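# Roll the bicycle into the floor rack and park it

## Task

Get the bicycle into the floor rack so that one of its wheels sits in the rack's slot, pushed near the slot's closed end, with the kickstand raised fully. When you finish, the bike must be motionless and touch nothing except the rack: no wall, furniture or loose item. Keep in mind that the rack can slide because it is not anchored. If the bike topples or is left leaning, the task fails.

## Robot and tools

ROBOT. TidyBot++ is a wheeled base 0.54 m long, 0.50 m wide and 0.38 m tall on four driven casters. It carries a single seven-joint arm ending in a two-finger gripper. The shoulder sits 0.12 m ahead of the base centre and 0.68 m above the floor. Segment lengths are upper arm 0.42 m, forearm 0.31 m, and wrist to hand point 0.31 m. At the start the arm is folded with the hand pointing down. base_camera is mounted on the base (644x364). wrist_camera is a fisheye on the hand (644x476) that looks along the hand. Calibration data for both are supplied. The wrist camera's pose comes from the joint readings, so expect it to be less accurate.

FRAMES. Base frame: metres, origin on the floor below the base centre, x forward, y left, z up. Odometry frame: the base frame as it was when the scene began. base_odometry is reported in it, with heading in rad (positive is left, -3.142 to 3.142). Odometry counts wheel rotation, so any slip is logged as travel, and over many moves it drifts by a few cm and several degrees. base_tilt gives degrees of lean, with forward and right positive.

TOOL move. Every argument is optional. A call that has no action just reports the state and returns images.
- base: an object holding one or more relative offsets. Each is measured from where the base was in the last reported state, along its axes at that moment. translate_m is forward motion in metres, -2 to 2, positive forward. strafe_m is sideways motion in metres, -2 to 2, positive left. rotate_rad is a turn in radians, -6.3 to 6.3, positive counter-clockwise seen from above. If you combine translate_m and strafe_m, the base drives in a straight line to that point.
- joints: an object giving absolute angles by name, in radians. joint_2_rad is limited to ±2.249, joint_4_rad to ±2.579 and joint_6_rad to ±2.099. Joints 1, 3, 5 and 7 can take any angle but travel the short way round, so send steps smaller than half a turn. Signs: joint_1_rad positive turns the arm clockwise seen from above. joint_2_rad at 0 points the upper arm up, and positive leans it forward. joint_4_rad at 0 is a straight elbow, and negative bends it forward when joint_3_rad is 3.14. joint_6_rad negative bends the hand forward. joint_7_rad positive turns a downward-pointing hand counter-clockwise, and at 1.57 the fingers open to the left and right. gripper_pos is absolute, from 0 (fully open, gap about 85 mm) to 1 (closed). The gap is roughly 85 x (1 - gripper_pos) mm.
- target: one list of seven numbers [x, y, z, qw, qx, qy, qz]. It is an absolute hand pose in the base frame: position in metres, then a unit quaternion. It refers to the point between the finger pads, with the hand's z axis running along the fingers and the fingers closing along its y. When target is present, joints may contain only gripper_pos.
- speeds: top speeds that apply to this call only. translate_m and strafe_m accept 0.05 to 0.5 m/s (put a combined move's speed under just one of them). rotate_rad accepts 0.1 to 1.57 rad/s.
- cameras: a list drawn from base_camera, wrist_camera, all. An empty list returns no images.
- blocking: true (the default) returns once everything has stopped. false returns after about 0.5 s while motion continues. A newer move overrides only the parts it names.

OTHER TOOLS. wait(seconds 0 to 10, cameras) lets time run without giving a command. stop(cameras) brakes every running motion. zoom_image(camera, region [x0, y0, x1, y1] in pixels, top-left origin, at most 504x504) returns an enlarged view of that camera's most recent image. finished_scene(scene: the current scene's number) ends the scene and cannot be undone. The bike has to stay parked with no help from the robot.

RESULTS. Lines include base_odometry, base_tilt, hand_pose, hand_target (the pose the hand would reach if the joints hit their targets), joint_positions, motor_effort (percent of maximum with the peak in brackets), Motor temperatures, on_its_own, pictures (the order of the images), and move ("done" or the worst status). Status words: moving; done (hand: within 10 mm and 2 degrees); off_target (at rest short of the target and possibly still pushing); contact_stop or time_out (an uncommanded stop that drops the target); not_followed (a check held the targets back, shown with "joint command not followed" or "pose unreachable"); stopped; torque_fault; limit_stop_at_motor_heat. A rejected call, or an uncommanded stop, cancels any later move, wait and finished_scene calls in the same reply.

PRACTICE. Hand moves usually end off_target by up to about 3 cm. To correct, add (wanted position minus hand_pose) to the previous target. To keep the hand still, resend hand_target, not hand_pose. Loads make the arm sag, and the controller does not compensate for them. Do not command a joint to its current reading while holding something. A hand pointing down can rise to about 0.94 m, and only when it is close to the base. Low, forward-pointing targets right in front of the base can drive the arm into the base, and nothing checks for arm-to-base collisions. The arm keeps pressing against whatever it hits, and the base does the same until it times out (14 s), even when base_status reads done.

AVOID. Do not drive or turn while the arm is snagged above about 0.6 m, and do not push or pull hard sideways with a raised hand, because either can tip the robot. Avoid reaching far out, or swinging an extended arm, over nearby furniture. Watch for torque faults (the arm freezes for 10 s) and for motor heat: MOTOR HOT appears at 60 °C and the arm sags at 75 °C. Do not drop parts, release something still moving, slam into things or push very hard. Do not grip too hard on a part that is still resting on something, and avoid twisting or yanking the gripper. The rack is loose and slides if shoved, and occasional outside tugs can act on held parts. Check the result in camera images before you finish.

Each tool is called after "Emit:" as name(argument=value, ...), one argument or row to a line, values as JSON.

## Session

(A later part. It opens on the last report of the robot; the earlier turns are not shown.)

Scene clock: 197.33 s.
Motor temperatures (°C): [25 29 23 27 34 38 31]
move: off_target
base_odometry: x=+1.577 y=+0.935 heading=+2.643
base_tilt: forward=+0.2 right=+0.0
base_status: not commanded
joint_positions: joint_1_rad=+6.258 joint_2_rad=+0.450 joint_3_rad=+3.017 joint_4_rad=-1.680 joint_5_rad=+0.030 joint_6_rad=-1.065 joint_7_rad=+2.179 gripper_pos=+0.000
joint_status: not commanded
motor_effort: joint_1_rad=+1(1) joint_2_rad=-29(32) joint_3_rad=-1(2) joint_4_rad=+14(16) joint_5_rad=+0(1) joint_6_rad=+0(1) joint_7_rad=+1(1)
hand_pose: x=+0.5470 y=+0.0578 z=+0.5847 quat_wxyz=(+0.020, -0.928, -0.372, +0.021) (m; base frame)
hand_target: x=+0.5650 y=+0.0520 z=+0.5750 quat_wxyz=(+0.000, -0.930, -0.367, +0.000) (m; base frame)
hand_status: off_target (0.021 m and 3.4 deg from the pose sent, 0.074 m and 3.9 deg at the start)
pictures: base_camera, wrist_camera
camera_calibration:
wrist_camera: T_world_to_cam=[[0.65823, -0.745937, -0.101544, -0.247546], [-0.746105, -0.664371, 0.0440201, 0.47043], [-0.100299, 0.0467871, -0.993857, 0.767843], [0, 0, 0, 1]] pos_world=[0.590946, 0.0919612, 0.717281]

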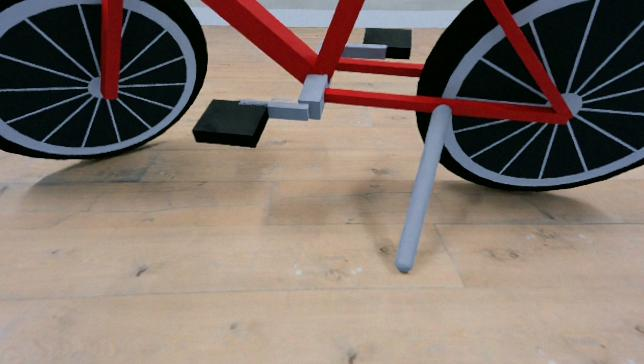

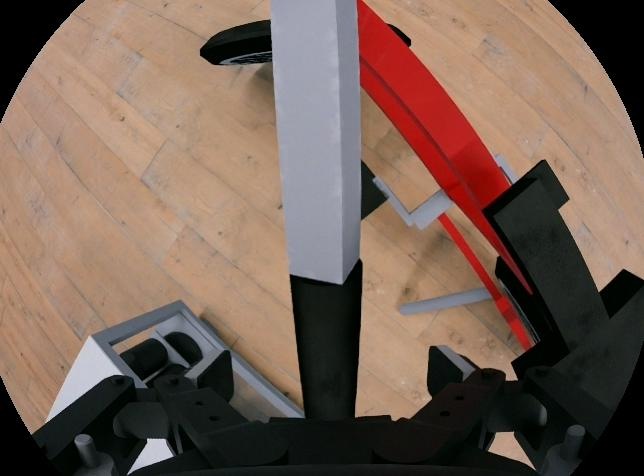

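Emit:
move(
  target=[0.565, 0.052, 0.54, 0, 0.9304, 0.3665, 0],
)

Emit:
zoom_image(
  camera="wrist_camera",
  region=[150, 50, 600, 450],
)

Scene clock: 198.43 s.
Motor temperatures (°C): [25 29 23 27 34 38 31]
move: off_target
base_odometry: x=+1.577 y=+0.935 heading=+2.643
base_tilt: forward=+0.3 right=+0.0
base_status: not commanded
joint_positions: joint_1_rad=+6.262 joint_2_rad=+0.500 joint_3_rad=+3.009 joint_4_rad=-1.729 joint_5_rad=+0.050 joint_6_rad=-0.961 joint_7_rad=+2.161 gripper_pos=+0.000
joint_status: not commanded
motor_effort: joint_1_rad=+1(1) joint_2_rad=-30(32) joint_3_rad=-2(2) joint_4_rad=+14(15) joint_5_rad=+1(2) joint_6_rad=-1(1) joint_7_rad=+1(1)
hand_pose: x=+0.5500 y=+0.0569 z=+0.5501 quat_wxyz=(+0.016, -0.929, -0.370, +0.018) (m; base frame)
hand_target: x=+0.5650 y=+0.0520 z=+0.5400 quat_wxyz=(+0.000, -0.930, -0.367, +0.000) (m; base frame)
hand_status: off_target (0.019 m and 2.8 deg from the pose sent, 0.049 m and 3.4 deg at the start)
pictures: base_camera, wrist_camera
camera_calibration:
wrist_camera: T_world_to_cam=[[0.656897, -0.748215, -0.0930643, -0.257491], [-0.748248, -0.662109, 0.0416716, 0.475976], [-0.092798, 0.0422613, -0.994788, 0.73046], [0, 0, 0, 1]] pos_world=[0.593078, 0.0916192, 0.682854]

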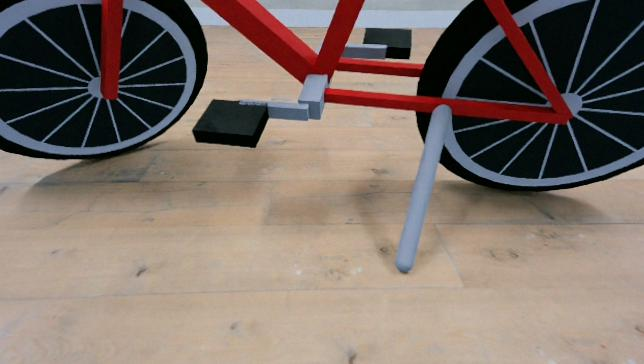

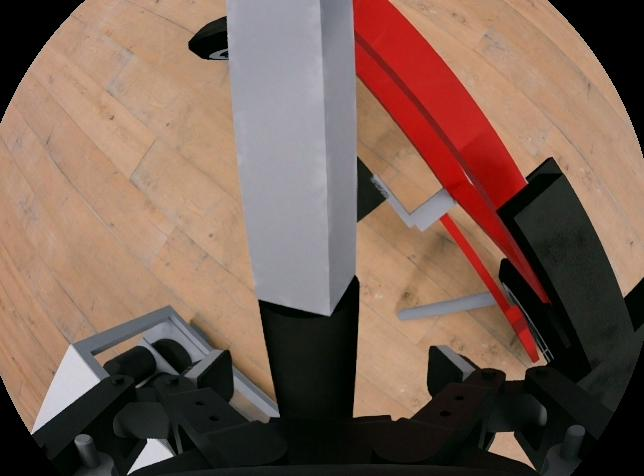

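Scaled by 1.120.

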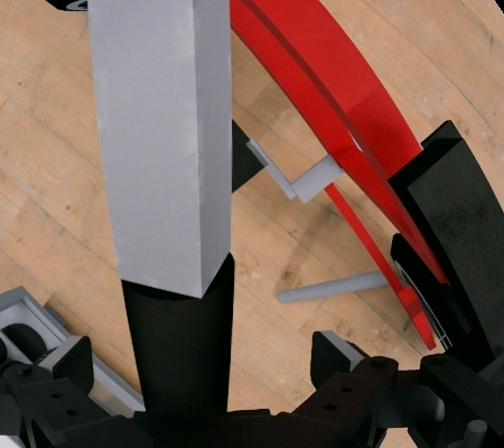

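Emit:
move(
  joints={"gripper_pos": 0.75},
)

Scene clock: 199.47 s.
Motor temperatures (°C): [25 29 23 27 34 38 31]
move: done
base_odometry: x=+1.577 y=+0.935 heading=+2.643
base_tilt: forward=+0.2 right=+0.0
base_status: not commanded
joint_positions: joint_1_rad=+6.262 joint_2_rad=+0.500 joint_3_rad=+3.007 joint_4_rad=-1.729 joint_5_rad=+0.051 joint_6_rad=-0.961 joint_7_rad=+2.160 gripper_pos=+0.748
joint_status: all done
motor_effort: joint_1_rad=+1(1) joint_2_rad=-30(30) joint_3_rad=-1(2) joint_4_rad=+14(15) joint_5_rad=+1(2) joint_6_rad=+1(1) joint_7_rad=+1(1)
hand_pose: x=+0.5499 y=+0.0576 z=+0.5502 quat_wxyz=(+0.016, -0.928, -0.371, +0.018) (m; base frame)
hand_target: x=+0.5650 y=+0.0520 z=+0.5400 quat_wxyz=(+0.000, -0.930, -0.367, +0.000) (m; base frame)
hand_status: not commanded
pictures: base_camera, wrist_camera
camera_calibration:
wrist_camera: T_world_to_cam=[[0.65828, -0.746957, -0.093392, -0.257564], [-0.747019, -0.663512, 0.0414118, 0.475846], [-0.0928995, 0.042505, -0.994768, 0.730462], [0, 0, 0, 1]] pos_world=[0.592875, 0.0922917, 0.68288]

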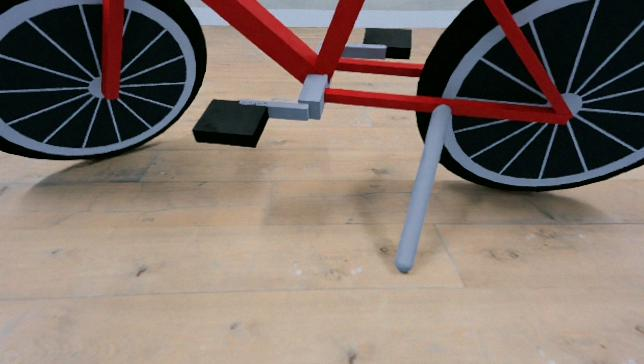

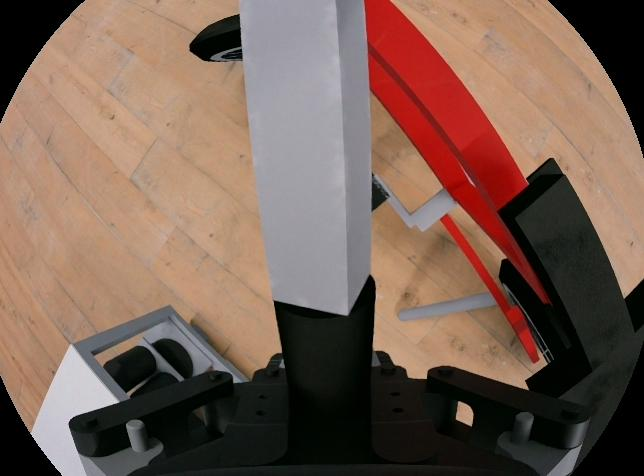

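Emit:
move(
  joints={"gripper_pos": 0.85},
  cameras=[],
)

Emit:
move(
  target=[0.538, 0.090, 0.546, 0, 0.9724, 0.2334, 0],
)

Scene clock: 200.43 s.
Motor temperatures (°C): [25 29 23 27 34 38 31]
move: off_target
base_odometry: x=+1.577 y=+0.935 heading=+2.643
base_tilt: forward=+0.2 right=+0.0
base_status: not commanded
joint_positions: joint_1_rad=+6.262 joint_2_rad=+0.500 joint_3_rad=+3.006 joint_4_rad=-1.729 joint_5_rad=+0.052 joint_6_rad=-0.961 joint_7_rad=+2.160 gripper_pos=+0.790
joint_status: gripper_pos off_target (ended at +0.790, target +0.850)
motor_effort: joint_1_rad=+1(2) joint_2_rad=-28(29) joint_3_rad=-1(1) joint_4_rad=+14(14) joint_5_rad=+1(1) joint_6_rad=+1(1) joint_7_rad=+0(1)
hand_pose: x=+0.5498 y=+0.0577 z=+0.5502 quat_wxyz=(+0.016, -0.928, -0.372, +0.018) (m; base frame)
hand_target: x=+0.5650 y=+0.0520 z=+0.5400 quat_wxyz=(+0.000, -0.930, -0.367, +0.000) (m; base frame)
hand_status: not commanded
pictures: none
No camera images: "cameras" was empty.

Scene clock: 201.77 s.
Motor temperatures (°C): [25 29 23 27 34 38 31]
move: off_target
base_odometry: x=+1.577 y=+0.935 heading=+2.643
base_tilt: forward=+0.2 right=+0.0
base_status: not commanded
joint_positions: joint_1_rad=+6.169 joint_2_rad=+0.463 joint_3_rad=+3.014 joint_4_rad=-1.782 joint_5_rad=+0.052 joint_6_rad=-0.957 joint_7_rad=+1.840 gripper_pos=+0.790
joint_status: not commanded
motor_effort: joint_1_rad=+0(2) joint_2_rad=-26(28) joint_3_rad=-1(2) joint_4_rad=+12(14) joint_5_rad=+1(2) joint_6_rad=+1(3) joint_7_rad=-2(2)
hand_pose: x=+0.5231 y=+0.0892 z=+0.5529 quat_wxyz=(+0.008, -0.965, -0.262, +0.028) (m; base frame)
hand_target: x=+0.5380 y=+0.0900 z=+0.5460 quat_wxyz=(+0.000, -0.972, -0.233, +0.000) (m; base frame)
hand_status: off_target (0.016 m and 4.8 deg from the pose sent, 0.035 m and 16.9 deg at the start)
pictures: base_camera, wrist_camera
camera_calibration:
wrist_camera: T_world_to_cam=[[0.468795, -0.879711, -0.0796212, -0.112713], [-0.877783, -0.474032, 0.0692154, 0.51287], [-0.0986326, 0.0374423, -0.994419, 0.732606], [0, 0, 0, 1]] pos_world=[0.575286, 0.116532, 0.684045]

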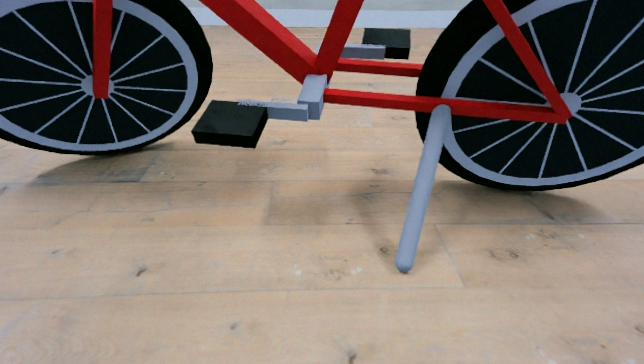

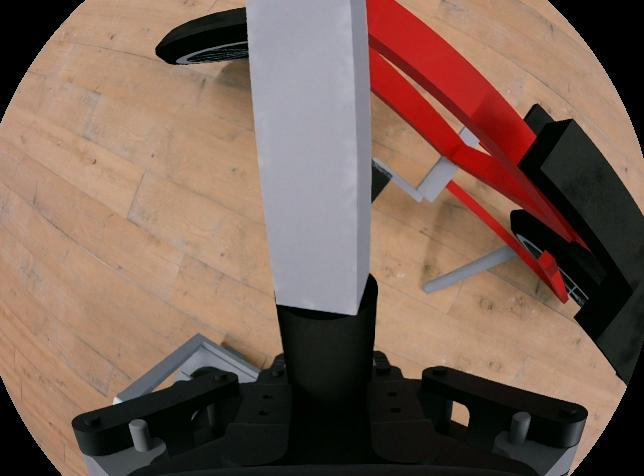

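Steering turns with light effort. Continue.

Emit:
move(
  target=[0.522, 0.133, 0.556, 0, 0.9952, 0.0976, 0],
  cameras=[],
)

Emit:
move(
  target=[0.516, 0.180, 0.569, 0, 0.9996, -0.035, 0],
)

Scene clock: 203.27 s.
Motor temperatures (°C): [25 29 23 27 34 38 31]
move: off_target
base_odometry: x=+1.577 y=+0.935 heading=+2.643
base_tilt: forward=+0.2 right=+0.0
base_status: not commanded
joint_positions: joint_1_rad=+6.029 joint_2_rad=+0.437 joint_3_rad=+3.063 joint_4_rad=-1.803 joint_5_rad=+0.052 joint_6_rad=-0.957 joint_7_rad=+1.490 gripper_pos=+0.797
joint_status: not commanded
motor_effort: joint_1_rad=+0(1) joint_2_rad=-25(26) joint_3_rad=+0(2) joint_4_rad=+16(16) joint_5_rad=+1(2) joint_6_rad=+4(5) joint_7_rad=-2(2)
hand_pose: x=+0.5072 y=+0.1226 z=+0.5583 quat_wxyz=(-0.009, -0.990, -0.138, +0.025) (m; base frame)
hand_target: x=+0.5220 y=+0.1330 z=+0.5560 quat_wxyz=(+0.000, -0.995, -0.098, +0.000) (m; base frame)
hand_status: off_target (0.018 m and 5.6 deg from the pose sent, 0.044 m and 19.5 deg at the start)
pictures: none
No camera images: "cameras" was empty.

Scene clock: 204.63 s.
Motor temperatures (°C): [25 29 23 27 34 38 31]
move: off_target
base_odometry: x=+1.577 y=+0.935 heading=+2.643
base_tilt: forward=+0.2 right=+0.0
base_status: not commanded
joint_positions: joint_1_rad=+5.885 joint_2_rad=+0.421 joint_3_rad=+3.108 joint_4_rad=-1.786 joint_5_rad=+0.043 joint_6_rad=-0.966 joint_7_rad=+1.141 gripper_pos=+0.803
joint_status: not commanded
motor_effort: joint_1_rad=+0(1) joint_2_rad=-22(25) joint_3_rad=+0(1) joint_4_rad=+18(19) joint_5_rad=+2(3) joint_6_rad=+8(9) joint_7_rad=-2(3)
hand_pose: x=+0.4999 y=+0.1650 z=+0.5684 quat_wxyz=(-0.016, -1.000, -0.012, +0.009) (m; base frame)
hand_target: x=+0.5160 y=+0.1800 z=+0.5690 quat_wxyz=(+0.000, -0.999, +0.035, +0.000) (m; base frame)
hand_status: off_target (0.022 m and 5.8 deg from the pose sent, 0.059 m and 20.1 deg at the start)
pictures: base_camera, wrist_camera
camera_calibration:
wrist_camera: T_world_to_cam=[[-0.0133947, -0.999747, -0.0180478, 0.191973], [-0.999277, 0.012742, 0.0358088, 0.526773], [-0.0355698, 0.0185145, -0.999196, 0.717199], [0, 0, 0, 1]] pos_world=[0.554474, 0.171934, 0.701224]

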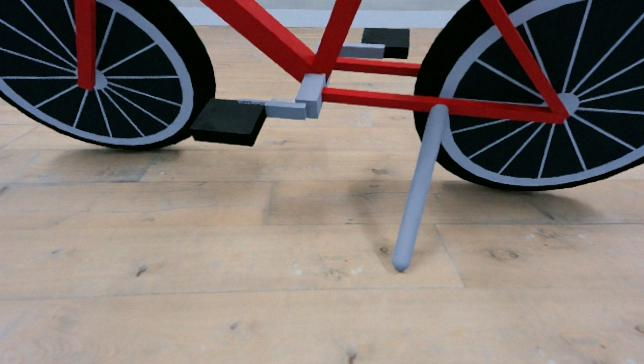

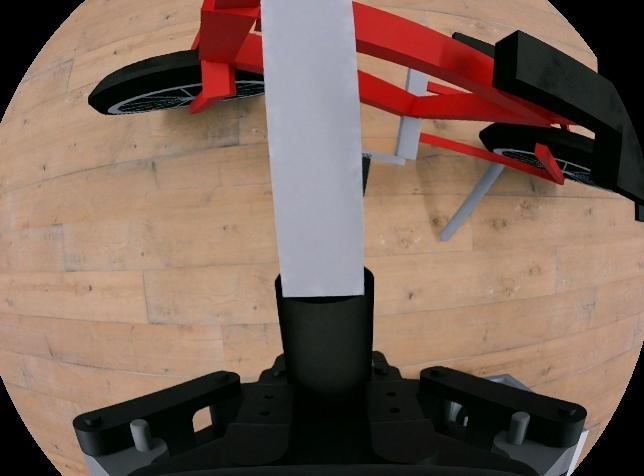

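Emit:
move(
  target=[0.517, 0.200, 0.574, 0, 0.9972, -0.075, 0],
)

Emit:
move(
  joints={"gripper_pos": 0.2},
  cameras=[],
)

Emit:
move(
  target=[0.51, 0.19, 0.70, 0, 0.9972, -0.075, 0],
  cameras=[],
)

Emit:
move(
  target=[0.48, 0.0, 0.86, 0, 0.7071, 0.7071, 0],
)

Scene clock: 205.77 s.
Motor temperatures (°C): [25 29 23 27 34 38 31]
move: off_target
base_odometry: x=+1.577 y=+0.935 heading=+2.643
base_tilt: forward=+0.2 right=+0.0
base_status: not commanded
joint_positions: joint_1_rad=+5.826 joint_2_rad=+0.426 joint_3_rad=+3.122 joint_4_rad=-1.750 joint_5_rad=+0.023 joint_6_rad=-0.981 joint_7_rad=+1.017 gripper_pos=+0.805
joint_status: not commanded
motor_effort: joint_1_rad=+1(2) joint_2_rad=-27(30) joint_3_rad=+1(2) joint_4_rad=+19(20) joint_5_rad=+3(4) joint_6_rad=+5(8) joint_7_rad=-1(2)
hand_pose: x=+0.5009 y=+0.1925 z=+0.5749 quat_wxyz=(-0.009, -0.999, +0.033, +0.004) (m; base frame)
hand_target: x=+0.5170 y=+0.2000 z=+0.5740 quat_wxyz=(+0.000, -0.997, +0.075, +0.000) (m; base frame)
hand_status: off_target (0.018 m and 5.0 deg from the pose sent, 0.039 m and 10.2 deg at the start)
pictures: base_camera, wrist_camera
camera_calibration:
wrist_camera: T_world_to_cam=[[-0.102071, -0.994224, -0.0331695, 0.271611], [-0.994559, 0.101294, 0.0243466, 0.514307], [-0.0208461, 0.0354741, -0.999153, 0.712549], [0, 0, 0, 1]] pos_world=[0.554086, 0.192669, 0.708434]

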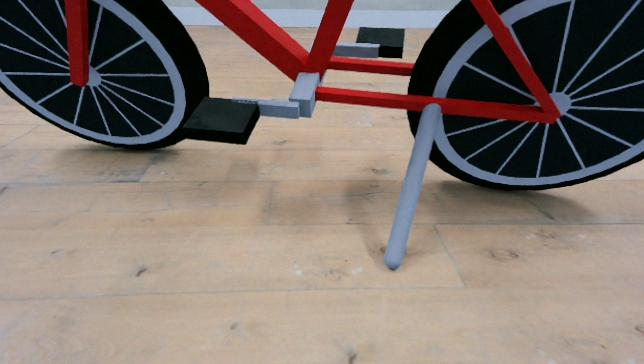

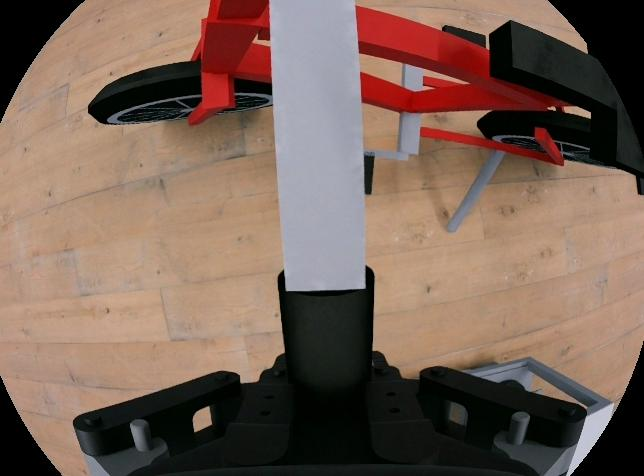

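Scene clock: 206.67 s.
Motor temperatures (°C): [25 29 23 27 34 38 31]
move: done
base_odometry: x=+1.577 y=+0.935 heading=+2.643
base_tilt: forward=+0.2 right=+0.0
base_status: not commanded
joint_positions: joint_1_rad=+5.826 joint_2_rad=+0.434 joint_3_rad=+3.131 joint_4_rad=-1.724 joint_5_rad=+0.023 joint_6_rad=-0.981 joint_7_rad=+1.005 gripper_pos=+0.200
joint_status: all done
motor_effort: joint_1_rad=+0(1) joint_2_rad=-29(31) joint_3_rad=-1(1) joint_4_rad=+15(19) joint_5_rad=+1(3) joint_6_rad=-1(6) joint_7_rad=+1(1)
hand_pose: x=+0.5134 y=+0.1941 z=+0.5782 quat_wxyz=(-0.006, -0.999, +0.043, -0.005) (m; base frame)
hand_target: x=+0.5170 y=+0.2000 z=+0.5740 quat_wxyz=(+0.000, -0.997, +0.075, +0.000) (m; base frame)
hand_status: not commanded
pictures: none
No camera images: "cameras" was empty.

Scene clock: 208.20 s.
Motor temperatures (°C): [25 29 23 27 34 38 31]
move: off_target
base_odometry: x=+1.577 y=+0.935 heading=+2.643
base_tilt: forward=+0.2 right=+0.0
base_status: not commanded
joint_positions: joint_1_rad=+5.852 joint_2_rad=+0.304 joint_3_rad=+3.118 joint_4_rad=-1.495 joint_5_rad=+0.023 joint_6_rad=-1.270 joint_7_rad=+1.002 gripper_pos=+0.200
joint_status: not commanded
motor_effort: joint_1_rad=+1(1) joint_2_rad=-27(33) joint_3_rad=+0(1) joint_4_rad=+17(18) joint_5_rad=+0(2) joint_6_rad=+1(1) joint_7_rad=+1(1)
hand_pose: x=+0.5301 y=+0.1938 z=+0.7016 quat_wxyz=(+0.011, -0.998, +0.055, -0.035) (m; base frame)
hand_target: x=+0.5100 y=+0.1900 z=+0.7000 quat_wxyz=(+0.000, -0.997, +0.075, +0.000) (m; base frame)
hand_status: off_target (0.021 m and 4.8 deg from the pose sent, 0.122 m and 3.8 deg at the start)
pictures: none
No camera images: "cameras" was empty.

Scene clock: 210.93 s.
Motor temperatures (°C): [25 29 23 27 34 38 31]
move: off_target
base_odometry: x=+1.577 y=+0.935 heading=+2.643
base_tilt: forward=+0.3 right=+0.0
base_status: not commanded
joint_positions: joint_1_rad=+6.358 joint_2_rad=+0.142 joint_3_rad=+3.064 joint_4_rad=-1.218 joint_5_rad=+0.023 joint_6_rad=-1.731 joint_7_rad=+3.081 gripper_pos=+0.200
joint_status: not commanded
motor_effort: joint_1_rad=+1(2) joint_2_rad=-21(28) joint_3_rad=+0(1) joint_4_rad=+17(18) joint_5_rad=+1(2) joint_6_rad=+0(1) joint_7_rad=+1(1)
hand_pose: x=+0.5008 y=-0.0071 z=+0.8537 quat_wxyz=(-0.022, -0.729, -0.684, -0.015) (m; base frame)
hand_target: x=+0.4800 y=+0.0000 z=+0.8600 quat_wxyz=(+0.000, -0.707, -0.707, +0.000) (m; base frame)
hand_status: off_target (0.023 m and 4.8 deg from the pose sent, 0.255 m and 96.3 deg at the start)
pictures: base_camera, wrist_camera
camera_calibration:
wrist_camera: T_world_to_cam=[[0.994892, -0.10093, 0.00185884, -0.490524], [-0.100945, -0.994586, 0.024693, 0.0720827], [-0.000643493, -0.0247545, -0.999693, 0.988101], [0, 0, 0, 1]] pos_world=[0.49593, 0.0466438, 0.98693]

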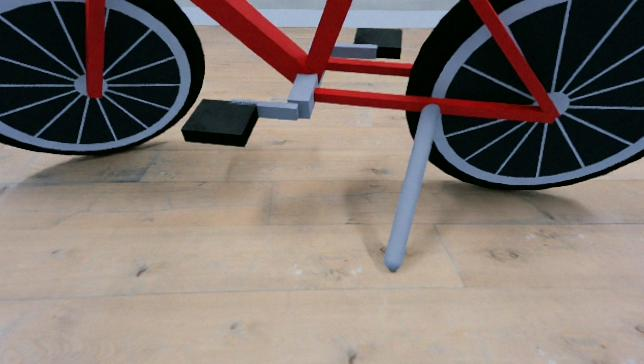

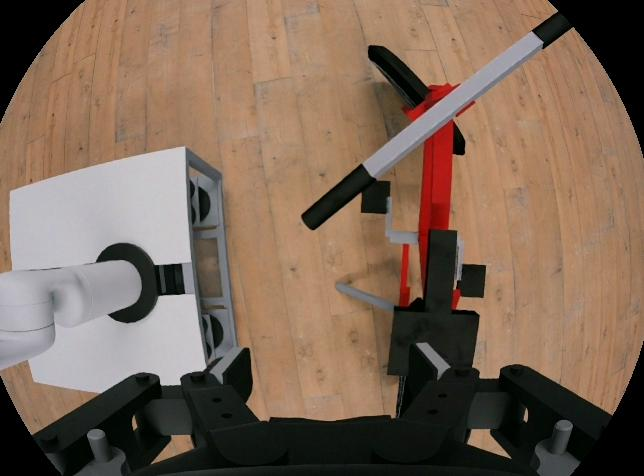

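Emit:
move(
  base={"translate_m": 0.20},
  target=[0.46, -0.02, 0.68, -0.0998, 0.6681, -0.7291, 0.109],
  joints={"gripper_pos": 0.0},
)

Emit:
zoom_image(
  camera="wrist_camera",
  region=[130, 50, 600, 450],
)

Scene clock: 215.57 s.
Motor temperatures (°C): [25 29 23 27 34 38 31]
move: off_target
base_odometry: x=+1.401 y=+1.031 heading=+2.643
base_tilt: forward=+0.3 right=+0.0
base_status: done
joint_positions: joint_1_rad=+6.421 joint_2_rad=-0.073 joint_3_rad=+3.063 joint_4_rad=-2.050 joint_5_rad=+0.023 joint_6_rad=-0.947 joint_7_rad=+0.025 gripper_pos=+0.000
joint_status: all done
motor_effort: joint_1_rad=+1(4) joint_2_rad=-13(23) joint_3_rad=+0(2) joint_4_rad=+17(18) joint_5_rad=+2(2) joint_6_rad=+2(2) joint_7_rad=+1(1)
hand_pose: x=+0.4426 y=-0.0239 z=+0.6731 quat_wxyz=(+0.064, -0.695, +0.711, -0.089) (m; base frame)
hand_target: x=+0.4600 y=-0.0200 z=+0.6800 quat_wxyz=(+0.100, -0.668, +0.729, -0.109) (m; base frame)
hand_status: off_target (0.019 m and 6.0 deg from the pose sent, 0.179 m and 178.6 deg at the start)
pictures: base_camera, wrist_camera
camera_calibration:
wrist_camera: T_world_to_cam=[[-0.962787, 0.0538276, -0.264847, 0.61568], [0.0578264, 0.9983, -0.00731909, 0.0528985], [0.264003, -0.0223619, -0.964263, 0.666235], [0, 0, 0, 1]] pos_world=[0.413821, -0.0710508, 0.805874]

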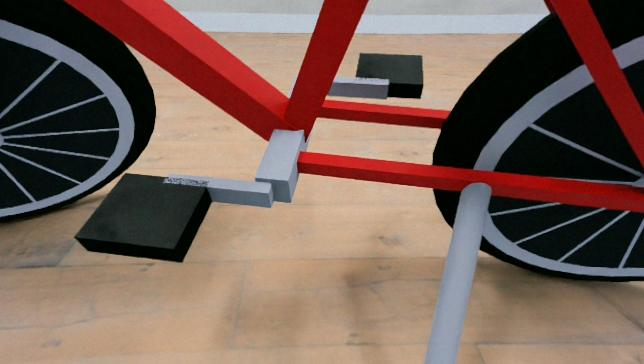

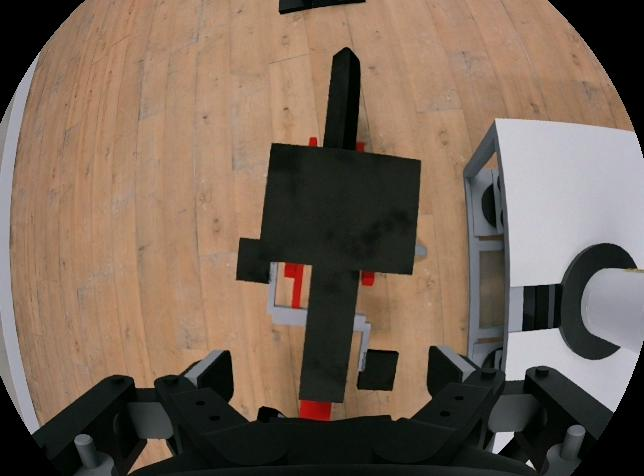

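Scaled by 1.072.

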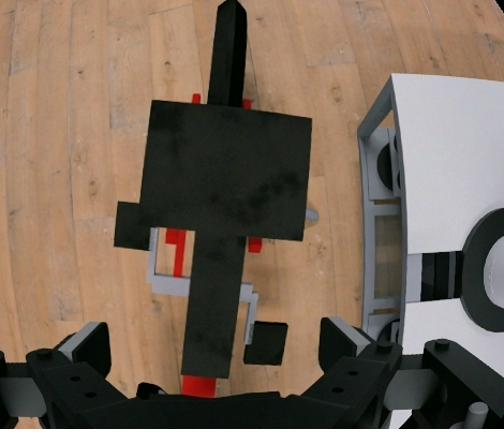

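Emit:
move(
  target=[0.485, -0.032, 0.56, -0.095, 0.6357, -0.7576, 0.1132],
)

Emit:
zoom_image(
  camera="wrist_camera",
  region=[130, 50, 600, 450],
)

Scene clock: 218.20 s.
Motor temperatures (°C): [25 29 23 27 34 38 31]
move: off_target
base_odometry: x=+1.401 y=+1.031 heading=+2.643
base_tilt: forward=+0.2 right=+0.0
base_status: not commanded
joint_positions: joint_1_rad=+5.972 joint_2_rad=+0.151 joint_3_rad=+3.565 joint_4_rad=-2.257 joint_5_rad=-0.085 joint_6_rad=-0.494 joint_7_rad=+0.022 gripper_pos=+0.000
joint_status: not commanded
motor_effort: joint_1_rad=+1(1) joint_2_rad=-16(18) joint_3_rad=+1(1) joint_4_rad=+13(17) joint_5_rad=+0(2) joint_6_rad=+2(2) joint_7_rad=+1(1)
hand_pose: x=+0.4723 y=-0.0304 z=+0.5656 quat_wxyz=(+0.080, -0.648, +0.751, -0.099) (m; base frame)
hand_target: x=+0.4850 y=-0.0320 z=+0.5600 quat_wxyz=(+0.095, -0.636, +0.758, -0.113) (m; base frame)
hand_status: off_target (0.014 m and 2.8 deg from the pose sent, 0.121 m and 9.8 deg at the start)
pictures: base_camera, wrist_camera
camera_calibration:
wrist_camera: T_world_to_cam=[[-0.937205, 0.175473, -0.301423, 0.628483], [0.178676, 0.983759, 0.0171439, -0.0144967], [0.299536, -0.0377896, -0.953336, 0.531122], [0, 0, 0, 1]] pos_world=[0.432518, -0.0759498, 0.696026]

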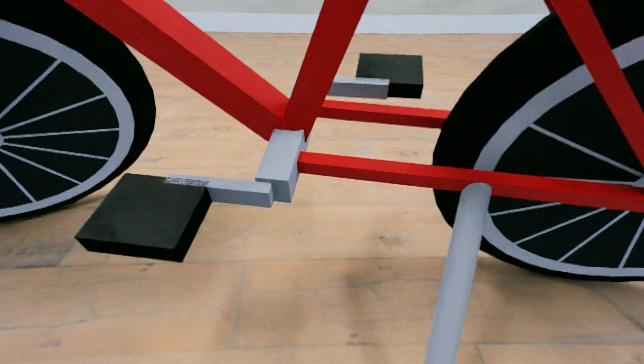

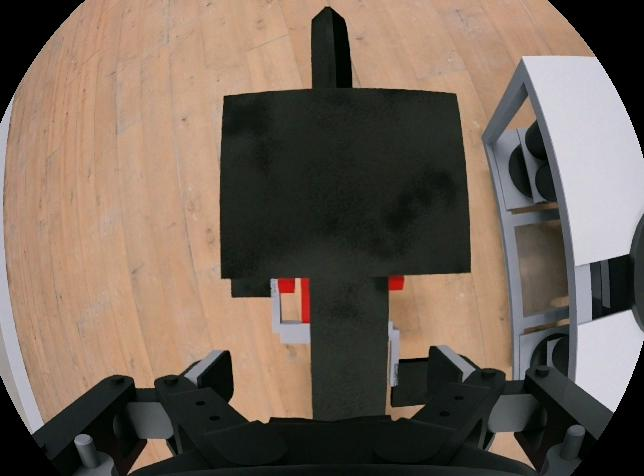

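Scaled by 1.072.

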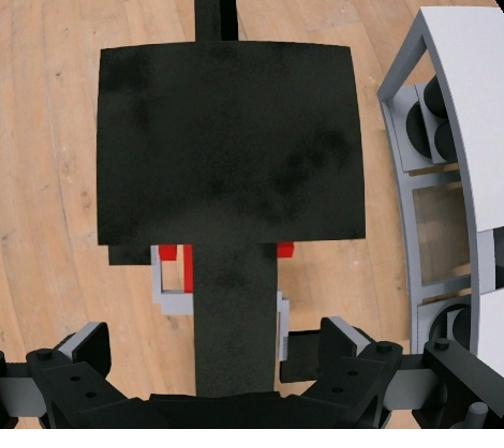

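Emit:
move(
  target=[0.486, -0.030, 0.52, -0.095, 0.6357, -0.7576, 0.1132],
  cameras=["wrist_camera"],
)

Emit:
zoom_image(
  camera="wrist_camera",
  region=[130, 50, 600, 450],
)

Scene clock: 221.83 s.
Motor temperatures (°C): [25 29 23 27 34 38 31]
move: off_target
base_odometry: x=+1.401 y=+1.031 heading=+2.643
base_tilt: forward=+0.2 right=+0.0
base_status: not commanded
joint_positions: joint_1_rad=+5.923 joint_2_rad=+0.277 joint_3_rad=+3.645 joint_4_rad=-2.323 joint_5_rad=-0.427 joint_6_rad=-0.357 joint_7_rad=+0.335 gripper_pos=+0.000
joint_status: not commanded
motor_effort: joint_1_rad=+1(1) joint_2_rad=-18(20) joint_3_rad=+2(2) joint_4_rad=+11(14) joint_5_rad=+1(1) joint_6_rad=+2(2) joint_7_rad=+1(1)
hand_pose: x=+0.4730 y=-0.0180 z=+0.5212 quat_wxyz=(+0.088, -0.644, +0.756, -0.084) (m; base frame)
hand_target: x=+0.4860 y=-0.0300 z=+0.5200 quat_wxyz=(+0.095, -0.636, +0.758, -0.113) (m; base frame)
hand_status: off_target (0.018 m and 3.5 deg from the pose sent, 0.048 m and 2.8 deg at the start)
pictures: wrist_camera
camera_calibration:
wrist_camera: T_world_to_cam=[[-0.937738, 0.193018, -0.288775, 0.607531], [0.186283, 0.981177, 0.0509044, -0.0473378], [0.293165, -0.00605876, -0.956043, 0.494062], [0, 0, 0, 1]] pos_world=[0.433681, -0.0678239, 0.650194]

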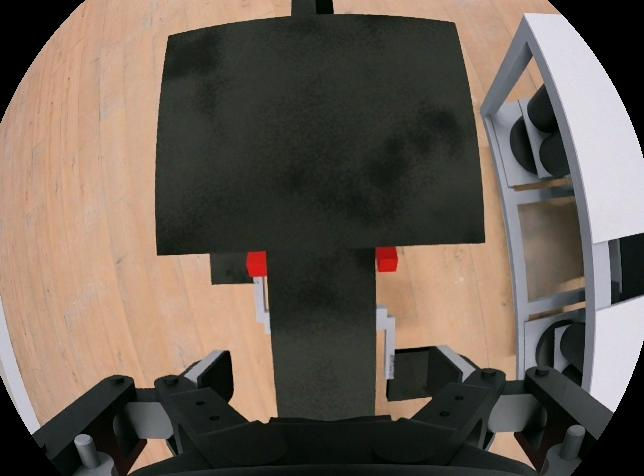

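Scaled by 1.072.

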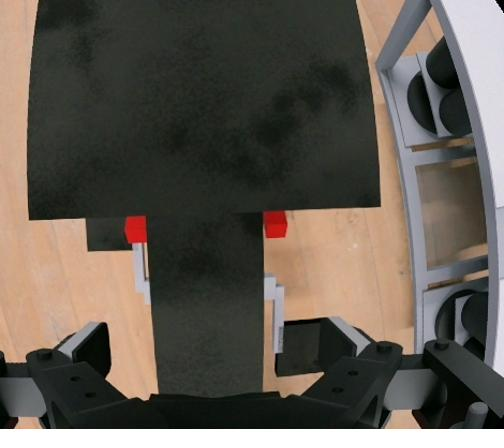

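Emit:
move(
  target=[0.495, -0.036, 0.483, -0.095, 0.6357, -0.7576, 0.1132],
  cameras=["wrist_camera"],
)

Emit:
zoom_image(
  camera="wrist_camera",
  region=[130, 50, 600, 450],
)

Scene clock: 223.50 s.
Motor temperatures (°C): [25 29 23 27 34 38 31]
move: off_target
base_odometry: x=+1.401 y=+1.031 heading=+2.643
base_tilt: forward=+0.2 right=+0.0
base_status: not commanded
joint_positions: joint_1_rad=+6.088 joint_2_rad=+0.382 joint_3_rad=+3.491 joint_4_rad=-2.333 joint_5_rad=-0.707 joint_6_rad=-0.226 joint_7_rad=+0.619 gripper_pos=+0.000
joint_status: not commanded
motor_effort: joint_1_rad=+1(1) joint_2_rad=-21(22) joint_3_rad=+1(2) joint_4_rad=+10(11) joint_5_rad=+1(1) joint_6_rad=+1(2) joint_7_rad=+1(1)
hand_pose: x=+0.4913 y=-0.0261 z=+0.4900 quat_wxyz=(+0.100, -0.639, +0.757, -0.093) (m; base frame)
hand_target: x=+0.4950 y=-0.0360 z=+0.4830 quat_wxyz=(+0.095, -0.636, +0.758, -0.113) (m; base frame)
hand_status: off_target (0.013 m and 2.4 deg from the pose sent, 0.048 m and 3.5 deg at the start)
pictures: wrist_camera
camera_calibration:
wrist_camera: T_world_to_cam=[[-0.927197, 0.202254, -0.315276, 0.625327], [0.193347, 0.979317, 0.0596311, -0.048972], [0.320816, -0.00566774, -0.947125, 0.440895], [0, 0, 0, 1]] pos_world=[0.447824, -0.0760169, 0.617654]

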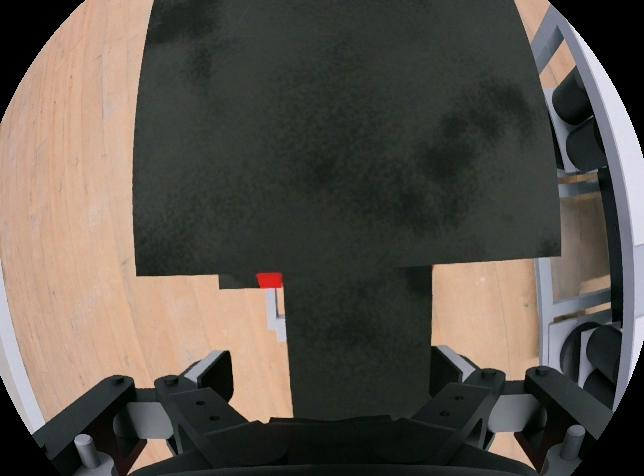

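Scaled by 1.072.

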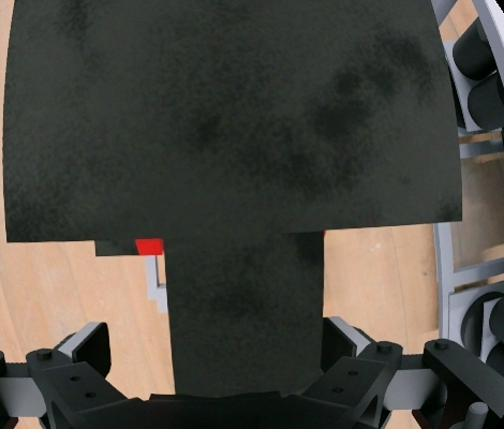

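Emit:
move(
  target=[0.485, -0.036, 0.483, -0.088, 0.6367, -0.7587, 0.105],
  cameras=["wrist_camera"],
)

Scene clock: 224.27 s.
Motor temperatures (°C): [25 29 23 27 34 38 31]
move: off_target
base_odometry: x=+1.401 y=+1.031 heading=+2.643
base_tilt: forward=+0.3 right=+0.0
base_status: not commanded
joint_positions: joint_1_rad=+6.086 joint_2_rad=+0.382 joint_3_rad=+3.494 joint_4_rad=-2.343 joint_5_rad=-0.708 joint_6_rad=-0.225 joint_7_rad=+0.620 gripper_pos=+0.000
joint_status: not commanded
motor_effort: joint_1_rad=+1(1) joint_2_rad=-21(21) joint_3_rad=+1(2) joint_4_rad=+9(10) joint_5_rad=+0(1) joint_6_rad=+1(2) joint_7_rad=+1(1)
hand_pose: x=+0.4852 y=-0.0259 z=+0.4878 quat_wxyz=(+0.096, -0.639, +0.758, -0.090) (m; base frame)
hand_target: x=+0.4850 y=-0.0360 z=+0.4830 quat_wxyz=(+0.088, -0.637, +0.759, -0.105) (m; base frame)
hand_status: off_target (0.011 m and 2.0 deg from the pose sent, 0.014 m and 2.0 deg at the start)
pictures: wrist_camera
camera_calibration:
wrist_camera: T_world_to_cam=[[-0.929986, 0.20386, -0.305886, 0.615806], [0.195552, 0.978982, 0.0579127, -0.0480836], [0.311263, -0.00595856, -0.950305, 0.446946], [0, 0, 0, 1]] pos_world=[0.442976, -0.0758021, 0.615886]

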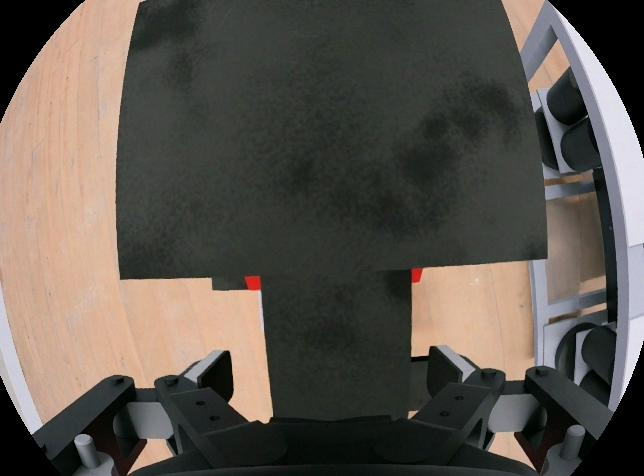

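Emit:
move(
  joints={"gripper_pos": 0.6},
  cameras=[],
)

Emit:
move(
  target=[0.515, -0.037, 0.53, -0.0589, 0.6440, -0.7635, 0.0642],
  joints={"gripper_pos": 1.0},
  cameras=[],
)

Emit:
move(
  target=[0.56, -0.037, 0.56, -0.0177, 0.6420, -0.7660, 0.0193],
)

Scene clock: 225.90 s.
Motor temperatures (°C): [25 29 23 27 34 38 31]
move: off_target
base_odometry: x=+1.401 y=+1.031 heading=+2.643
base_tilt: forward=+0.2 right=+0.0
base_status: not commanded
joint_positions: joint_1_rad=+6.086 joint_2_rad=+0.378 joint_3_rad=+3.494 joint_4_rad=-2.350 joint_5_rad=-0.708 joint_6_rad=-0.225 joint_7_rad=+0.627 gripper_pos=+0.500
joint_status: gripper_pos off_target (ended at +0.500, target +0.600)
motor_effort: joint_1_rad=+1(2) joint_2_rad=-18(21) joint_3_rad=+1(3) joint_4_rad=+8(13) joint_5_rad=+0(5) joint_6_rad=+1(4) joint_7_rad=+0(3)
hand_pose: x=+0.4822 y=-0.0255 z=+0.4877 quat_wxyz=(+0.095, -0.641, +0.756, -0.089) (m; base frame)
hand_target: x=+0.4850 y=-0.0360 z=+0.4830 quat_wxyz=(+0.088, -0.637, +0.759, -0.105) (m; base frame)
hand_status: not commanded
pictures: none
No camera images: "cameras" was empty.

Scene clock: 227.47 s.
Motor temperatures (°C): [25 29 23 27 34 38 31]
move: off_target
base_odometry: x=+1.401 y=+1.031 heading=+2.643
base_tilt: forward=+0.2 right=+0.0
base_status: not commanded
joint_positions: joint_1_rad=+6.015 joint_2_rad=+0.426 joint_3_rad=+3.575 joint_4_rad=-2.171 joint_5_rad=-0.390 joint_6_rad=-0.464 joint_7_rad=+0.307 gripper_pos=+0.531
joint_status: gripper_pos off_target (ended at +0.531, target +1.000)
motor_effort: joint_1_rad=+2(2) joint_2_rad=-40(41) joint_3_rad=+6(6) joint_4_rad=+18(20) joint_5_rad=+2(3) joint_6_rad=-1(5) joint_7_rad=+0(1)
hand_pose: x=+0.5009 y=-0.0267 z=+0.4959 quat_wxyz=(+0.048, -0.650, +0.757, -0.054) (m; base frame)
hand_target: x=+0.5150 y=-0.0370 z=+0.5300 quat_wxyz=(+0.059, -0.642, +0.762, -0.064) (m; base frame)
hand_status: off_target (0.038 m and 2.0 deg from the pose sent, 0.055 m and 5.1 deg at the start)
pictures: none
No camera images: "cameras" was empty.

Scene clock: 228.87 s.
Motor temperatures (°C): [25 29 23 27 34 38 31]
move: off_target
base_odometry: x=+1.401 y=+1.031 heading=+2.643
base_tilt: forward=+0.3 right=+0.0
base_status: not commanded
joint_positions: joint_1_rad=+6.037 joint_2_rad=+0.549 joint_3_rad=+3.566 joint_4_rad=-1.870 joint_5_rad=-0.307 joint_6_rad=-0.752 joint_7_rad=+0.205 gripper_pos=+0.533
joint_status: not commanded
motor_effort: joint_1_rad=+2(3) joint_2_rad=-54(55) joint_3_rad=+8(9) joint_4_rad=+21(21) joint_5_rad=+2(4) joint_6_rad=-7(7) joint_7_rad=-2(2)
hand_pose: x=+0.5561 y=-0.0239 z=+0.5050 quat_wxyz=(+0.008, -0.657, +0.754, -0.015) (m; base frame)
hand_target: x=+0.5600 y=-0.0370 z=+0.5600 quat_wxyz=(+0.018, -0.642, +0.766, -0.019) (m; base frame)
hand_status: off_target (0.057 m and 2.5 deg from the pose sent, 0.088 m and 5.5 deg at the start)
pictures: base_camera, wrist_camera
camera_calibration:
wrist_camera: T_world_to_cam=[[-0.981443, 0.172107, -0.0845534, 0.602599], [0.171779, 0.985072, 0.0111861, -0.027943], [0.0852163, -0.00354596, -0.996356, 0.59024], [0, 0, 0, 1]] pos_world=[0.545918, -0.0740924, 0.639353]

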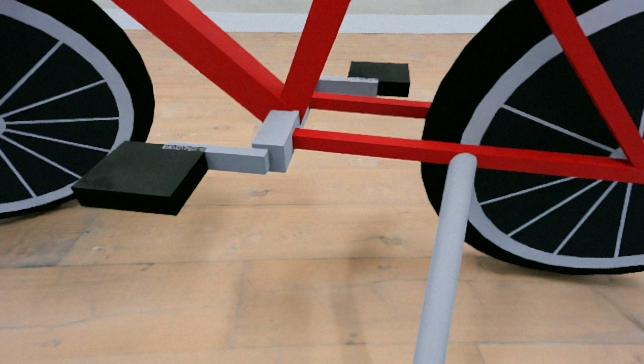

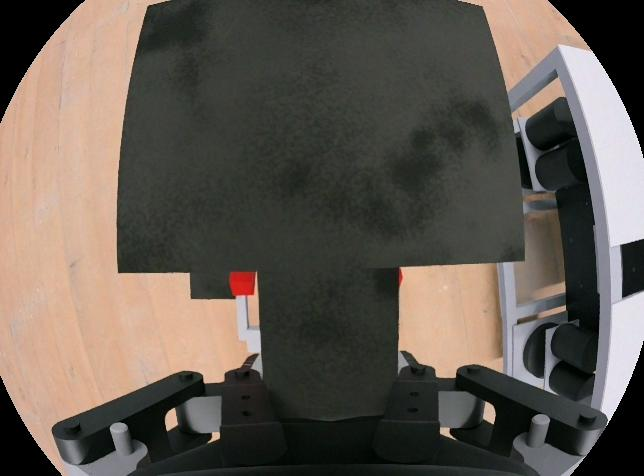

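Emit:
move(
  target=[0.56, -0.037, 0.61, -0.0177, 0.6420, -0.7660, 0.0193],
)

Scene clock: 230.13 s.
Motor temperatures (°C): [25 29 23 27 34 38 31]
move: off_target
base_odometry: x=+1.401 y=+1.031 heading=+2.643
base_tilt: forward=+0.3 right=+0.0
base_status: not commanded
joint_positions: joint_1_rad=+6.063 joint_2_rad=+0.565 joint_3_rad=+3.517 joint_4_rad=-1.811 joint_5_rad=-0.257 joint_6_rad=-0.852 joint_7_rad=+0.096 gripper_pos=+0.537
joint_status: not commanded
motor_effort: joint_1_rad=+4(4) joint_2_rad=-69(72) joint_3_rad=+10(10) joint_4_rad=+25(27) joint_5_rad=+7(7) joint_6_rad=-14(14) joint_7_rad=+2(4)
hand_pose: x=+0.5507 y=-0.0154 z=+0.5082 quat_wxyz=(-0.015, -0.639, +0.769, +0.012) (m; base frame)
hand_target: x=+0.5600 y=-0.0370 z=+0.6100 quat_wxyz=(+0.018, -0.642, +0.766, -0.019) (m; base frame)
hand_status: off_target (0.104 m and 5.2 deg from the pose sent, 0.106 m and 2.5 deg at the start)
pictures: base_camera, wrist_camera
camera_calibration:
wrist_camera: T_world_to_cam=[[-0.975669, 0.218775, -0.014444, 0.558066], [0.218668, 0.975761, 0.00860662, -0.060137], [0.0159768, 0.00523877, -0.999859, 0.633946], [0, 0, 0, 1]] pos_world=[0.547509, -0.0667324, 0.642434]

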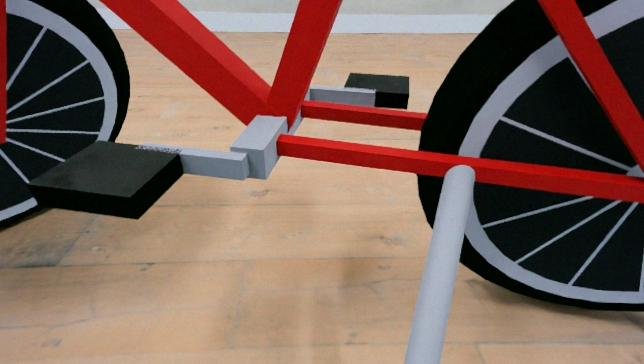

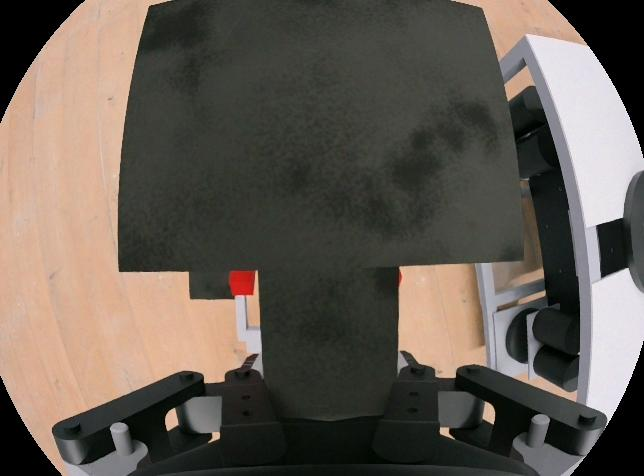

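Emit:
move(
  base={"translate_m": 0.01, "strafe_m": -0.2},
  speeds={"strafe_m": 0.1},
)

Scene clock: 233.17 s.
Motor temperatures (°C): [25 29 23 27 34 38 31]
move: done
base_odometry: x=+1.488 y=+1.211 heading=+2.643
base_tilt: forward=+0.3 right=+0.0
base_status: done
joint_positions: joint_1_rad=+6.080 joint_2_rad=+0.566 joint_3_rad=+3.506 joint_4_rad=-1.807 joint_5_rad=-0.251 joint_6_rad=-0.891 joint_7_rad=+0.072 gripper_pos=+0.542
joint_status: not commanded
motor_effort: joint_1_rad=+3(7) joint_2_rad=-68(72) joint_3_rad=+9(12) joint_4_rad=+26(30) joint_5_rad=+8(10) joint_6_rad=-11(13) joint_7_rad=+3(7)
hand_pose: x=+0.5400 y=-0.0159 z=+0.5088 quat_wxyz=(-0.026, -0.629, +0.777, +0.028) (m; base frame)
hand_target: x=+0.5600 y=-0.0370 z=+0.6100 quat_wxyz=(+0.018, -0.642, +0.766, -0.019) (m; base frame)
hand_status: not commanded
pictures: base_camera, wrist_camera
camera_calibration:
wrist_camera: T_world_to_cam=[[-0.969382, 0.244373, 0.0240875, 0.525178], [0.244664, 0.969557, 0.00994767, -0.0721097], [-0.0209232, 0.0155364, -0.99966, 0.654708], [0, 0, 0, 1]] pos_world=[0.540439, -0.0685967, 0.642553]

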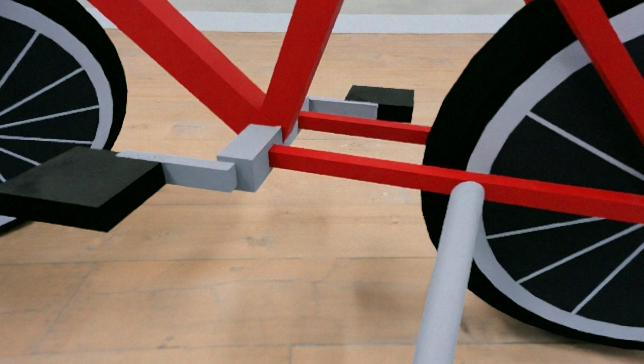

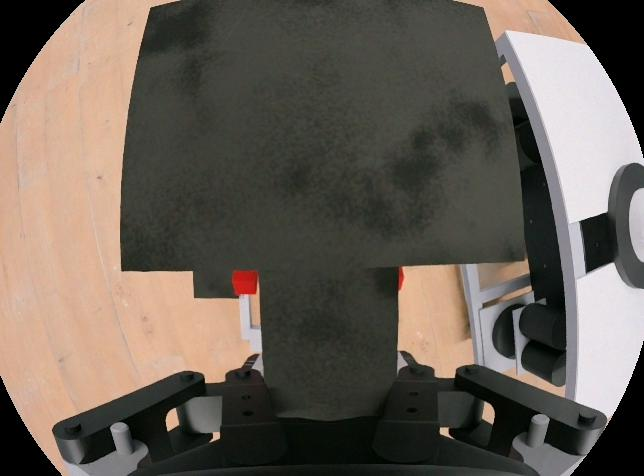

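Emit:
move(
  target=[0.56, -0.037, 0.66, -0.0350, 0.6682, -0.7421, 0.0389],
)

Scene clock: 234.50 s.
Motor temperatures (°C): [25 29 23 27 34 38 31]
move: off_target
base_odometry: x=+1.488 y=+1.211 heading=+2.643
base_tilt: forward=+0.3 right=+0.0
base_status: not commanded
joint_positions: joint_1_rad=+6.102 joint_2_rad=+0.539 joint_3_rad=+3.457 joint_4_rad=-1.792 joint_5_rad=-0.190 joint_6_rad=-0.924 joint_7_rad=+0.072 gripper_pos=+0.556
joint_status: not commanded
motor_effort: joint_1_rad=+2(4) joint_2_rad=-78(79) joint_3_rad=+7(9) joint_4_rad=+32(32) joint_5_rad=+6(10) joint_6_rad=-14(16) joint_7_rad=+4(6)
hand_pose: x=+0.5375 y=-0.0149 z=+0.5216 quat_wxyz=(-0.031, -0.652, +0.757, +0.027) (m; base frame)
hand_target: x=+0.5600 y=-0.0370 z=+0.6600 quat_wxyz=(+0.035, -0.668, +0.742, -0.039) (m; base frame)
hand_status: off_target (0.142 m and 11.0 deg from the pose sent, 0.154 m and 11.9 deg at the start)
pictures: base_camera, wrist_camera
camera_calibration:
wrist_camera: T_world_to_cam=[[-0.982562, 0.183461, 0.0302302, 0.525155], [0.183605, 0.982998, 0.00201608, -0.0354273], [-0.0293464, 0.00753134, -0.999541, 0.671742], [0, 0, 0, 1]] pos_world=[0.542215, -0.0665798, 0.65563]

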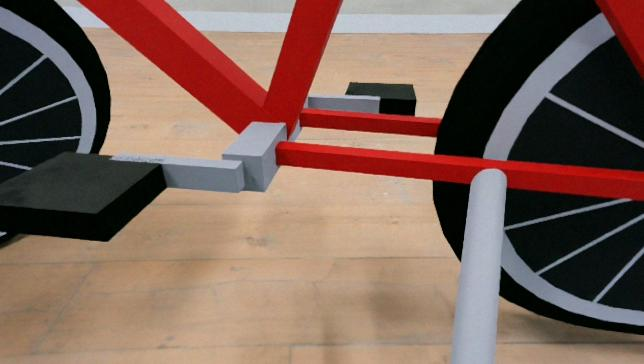

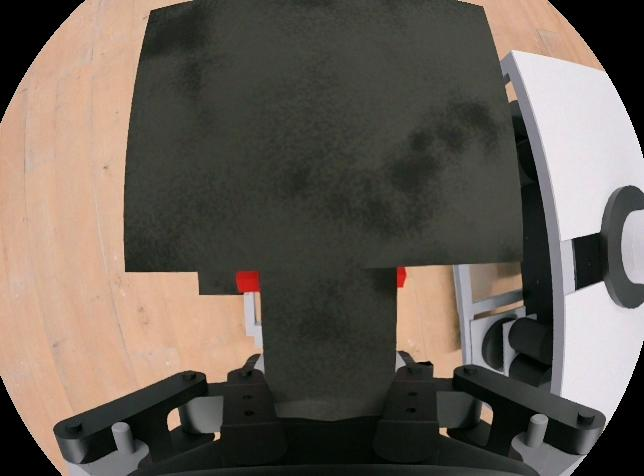

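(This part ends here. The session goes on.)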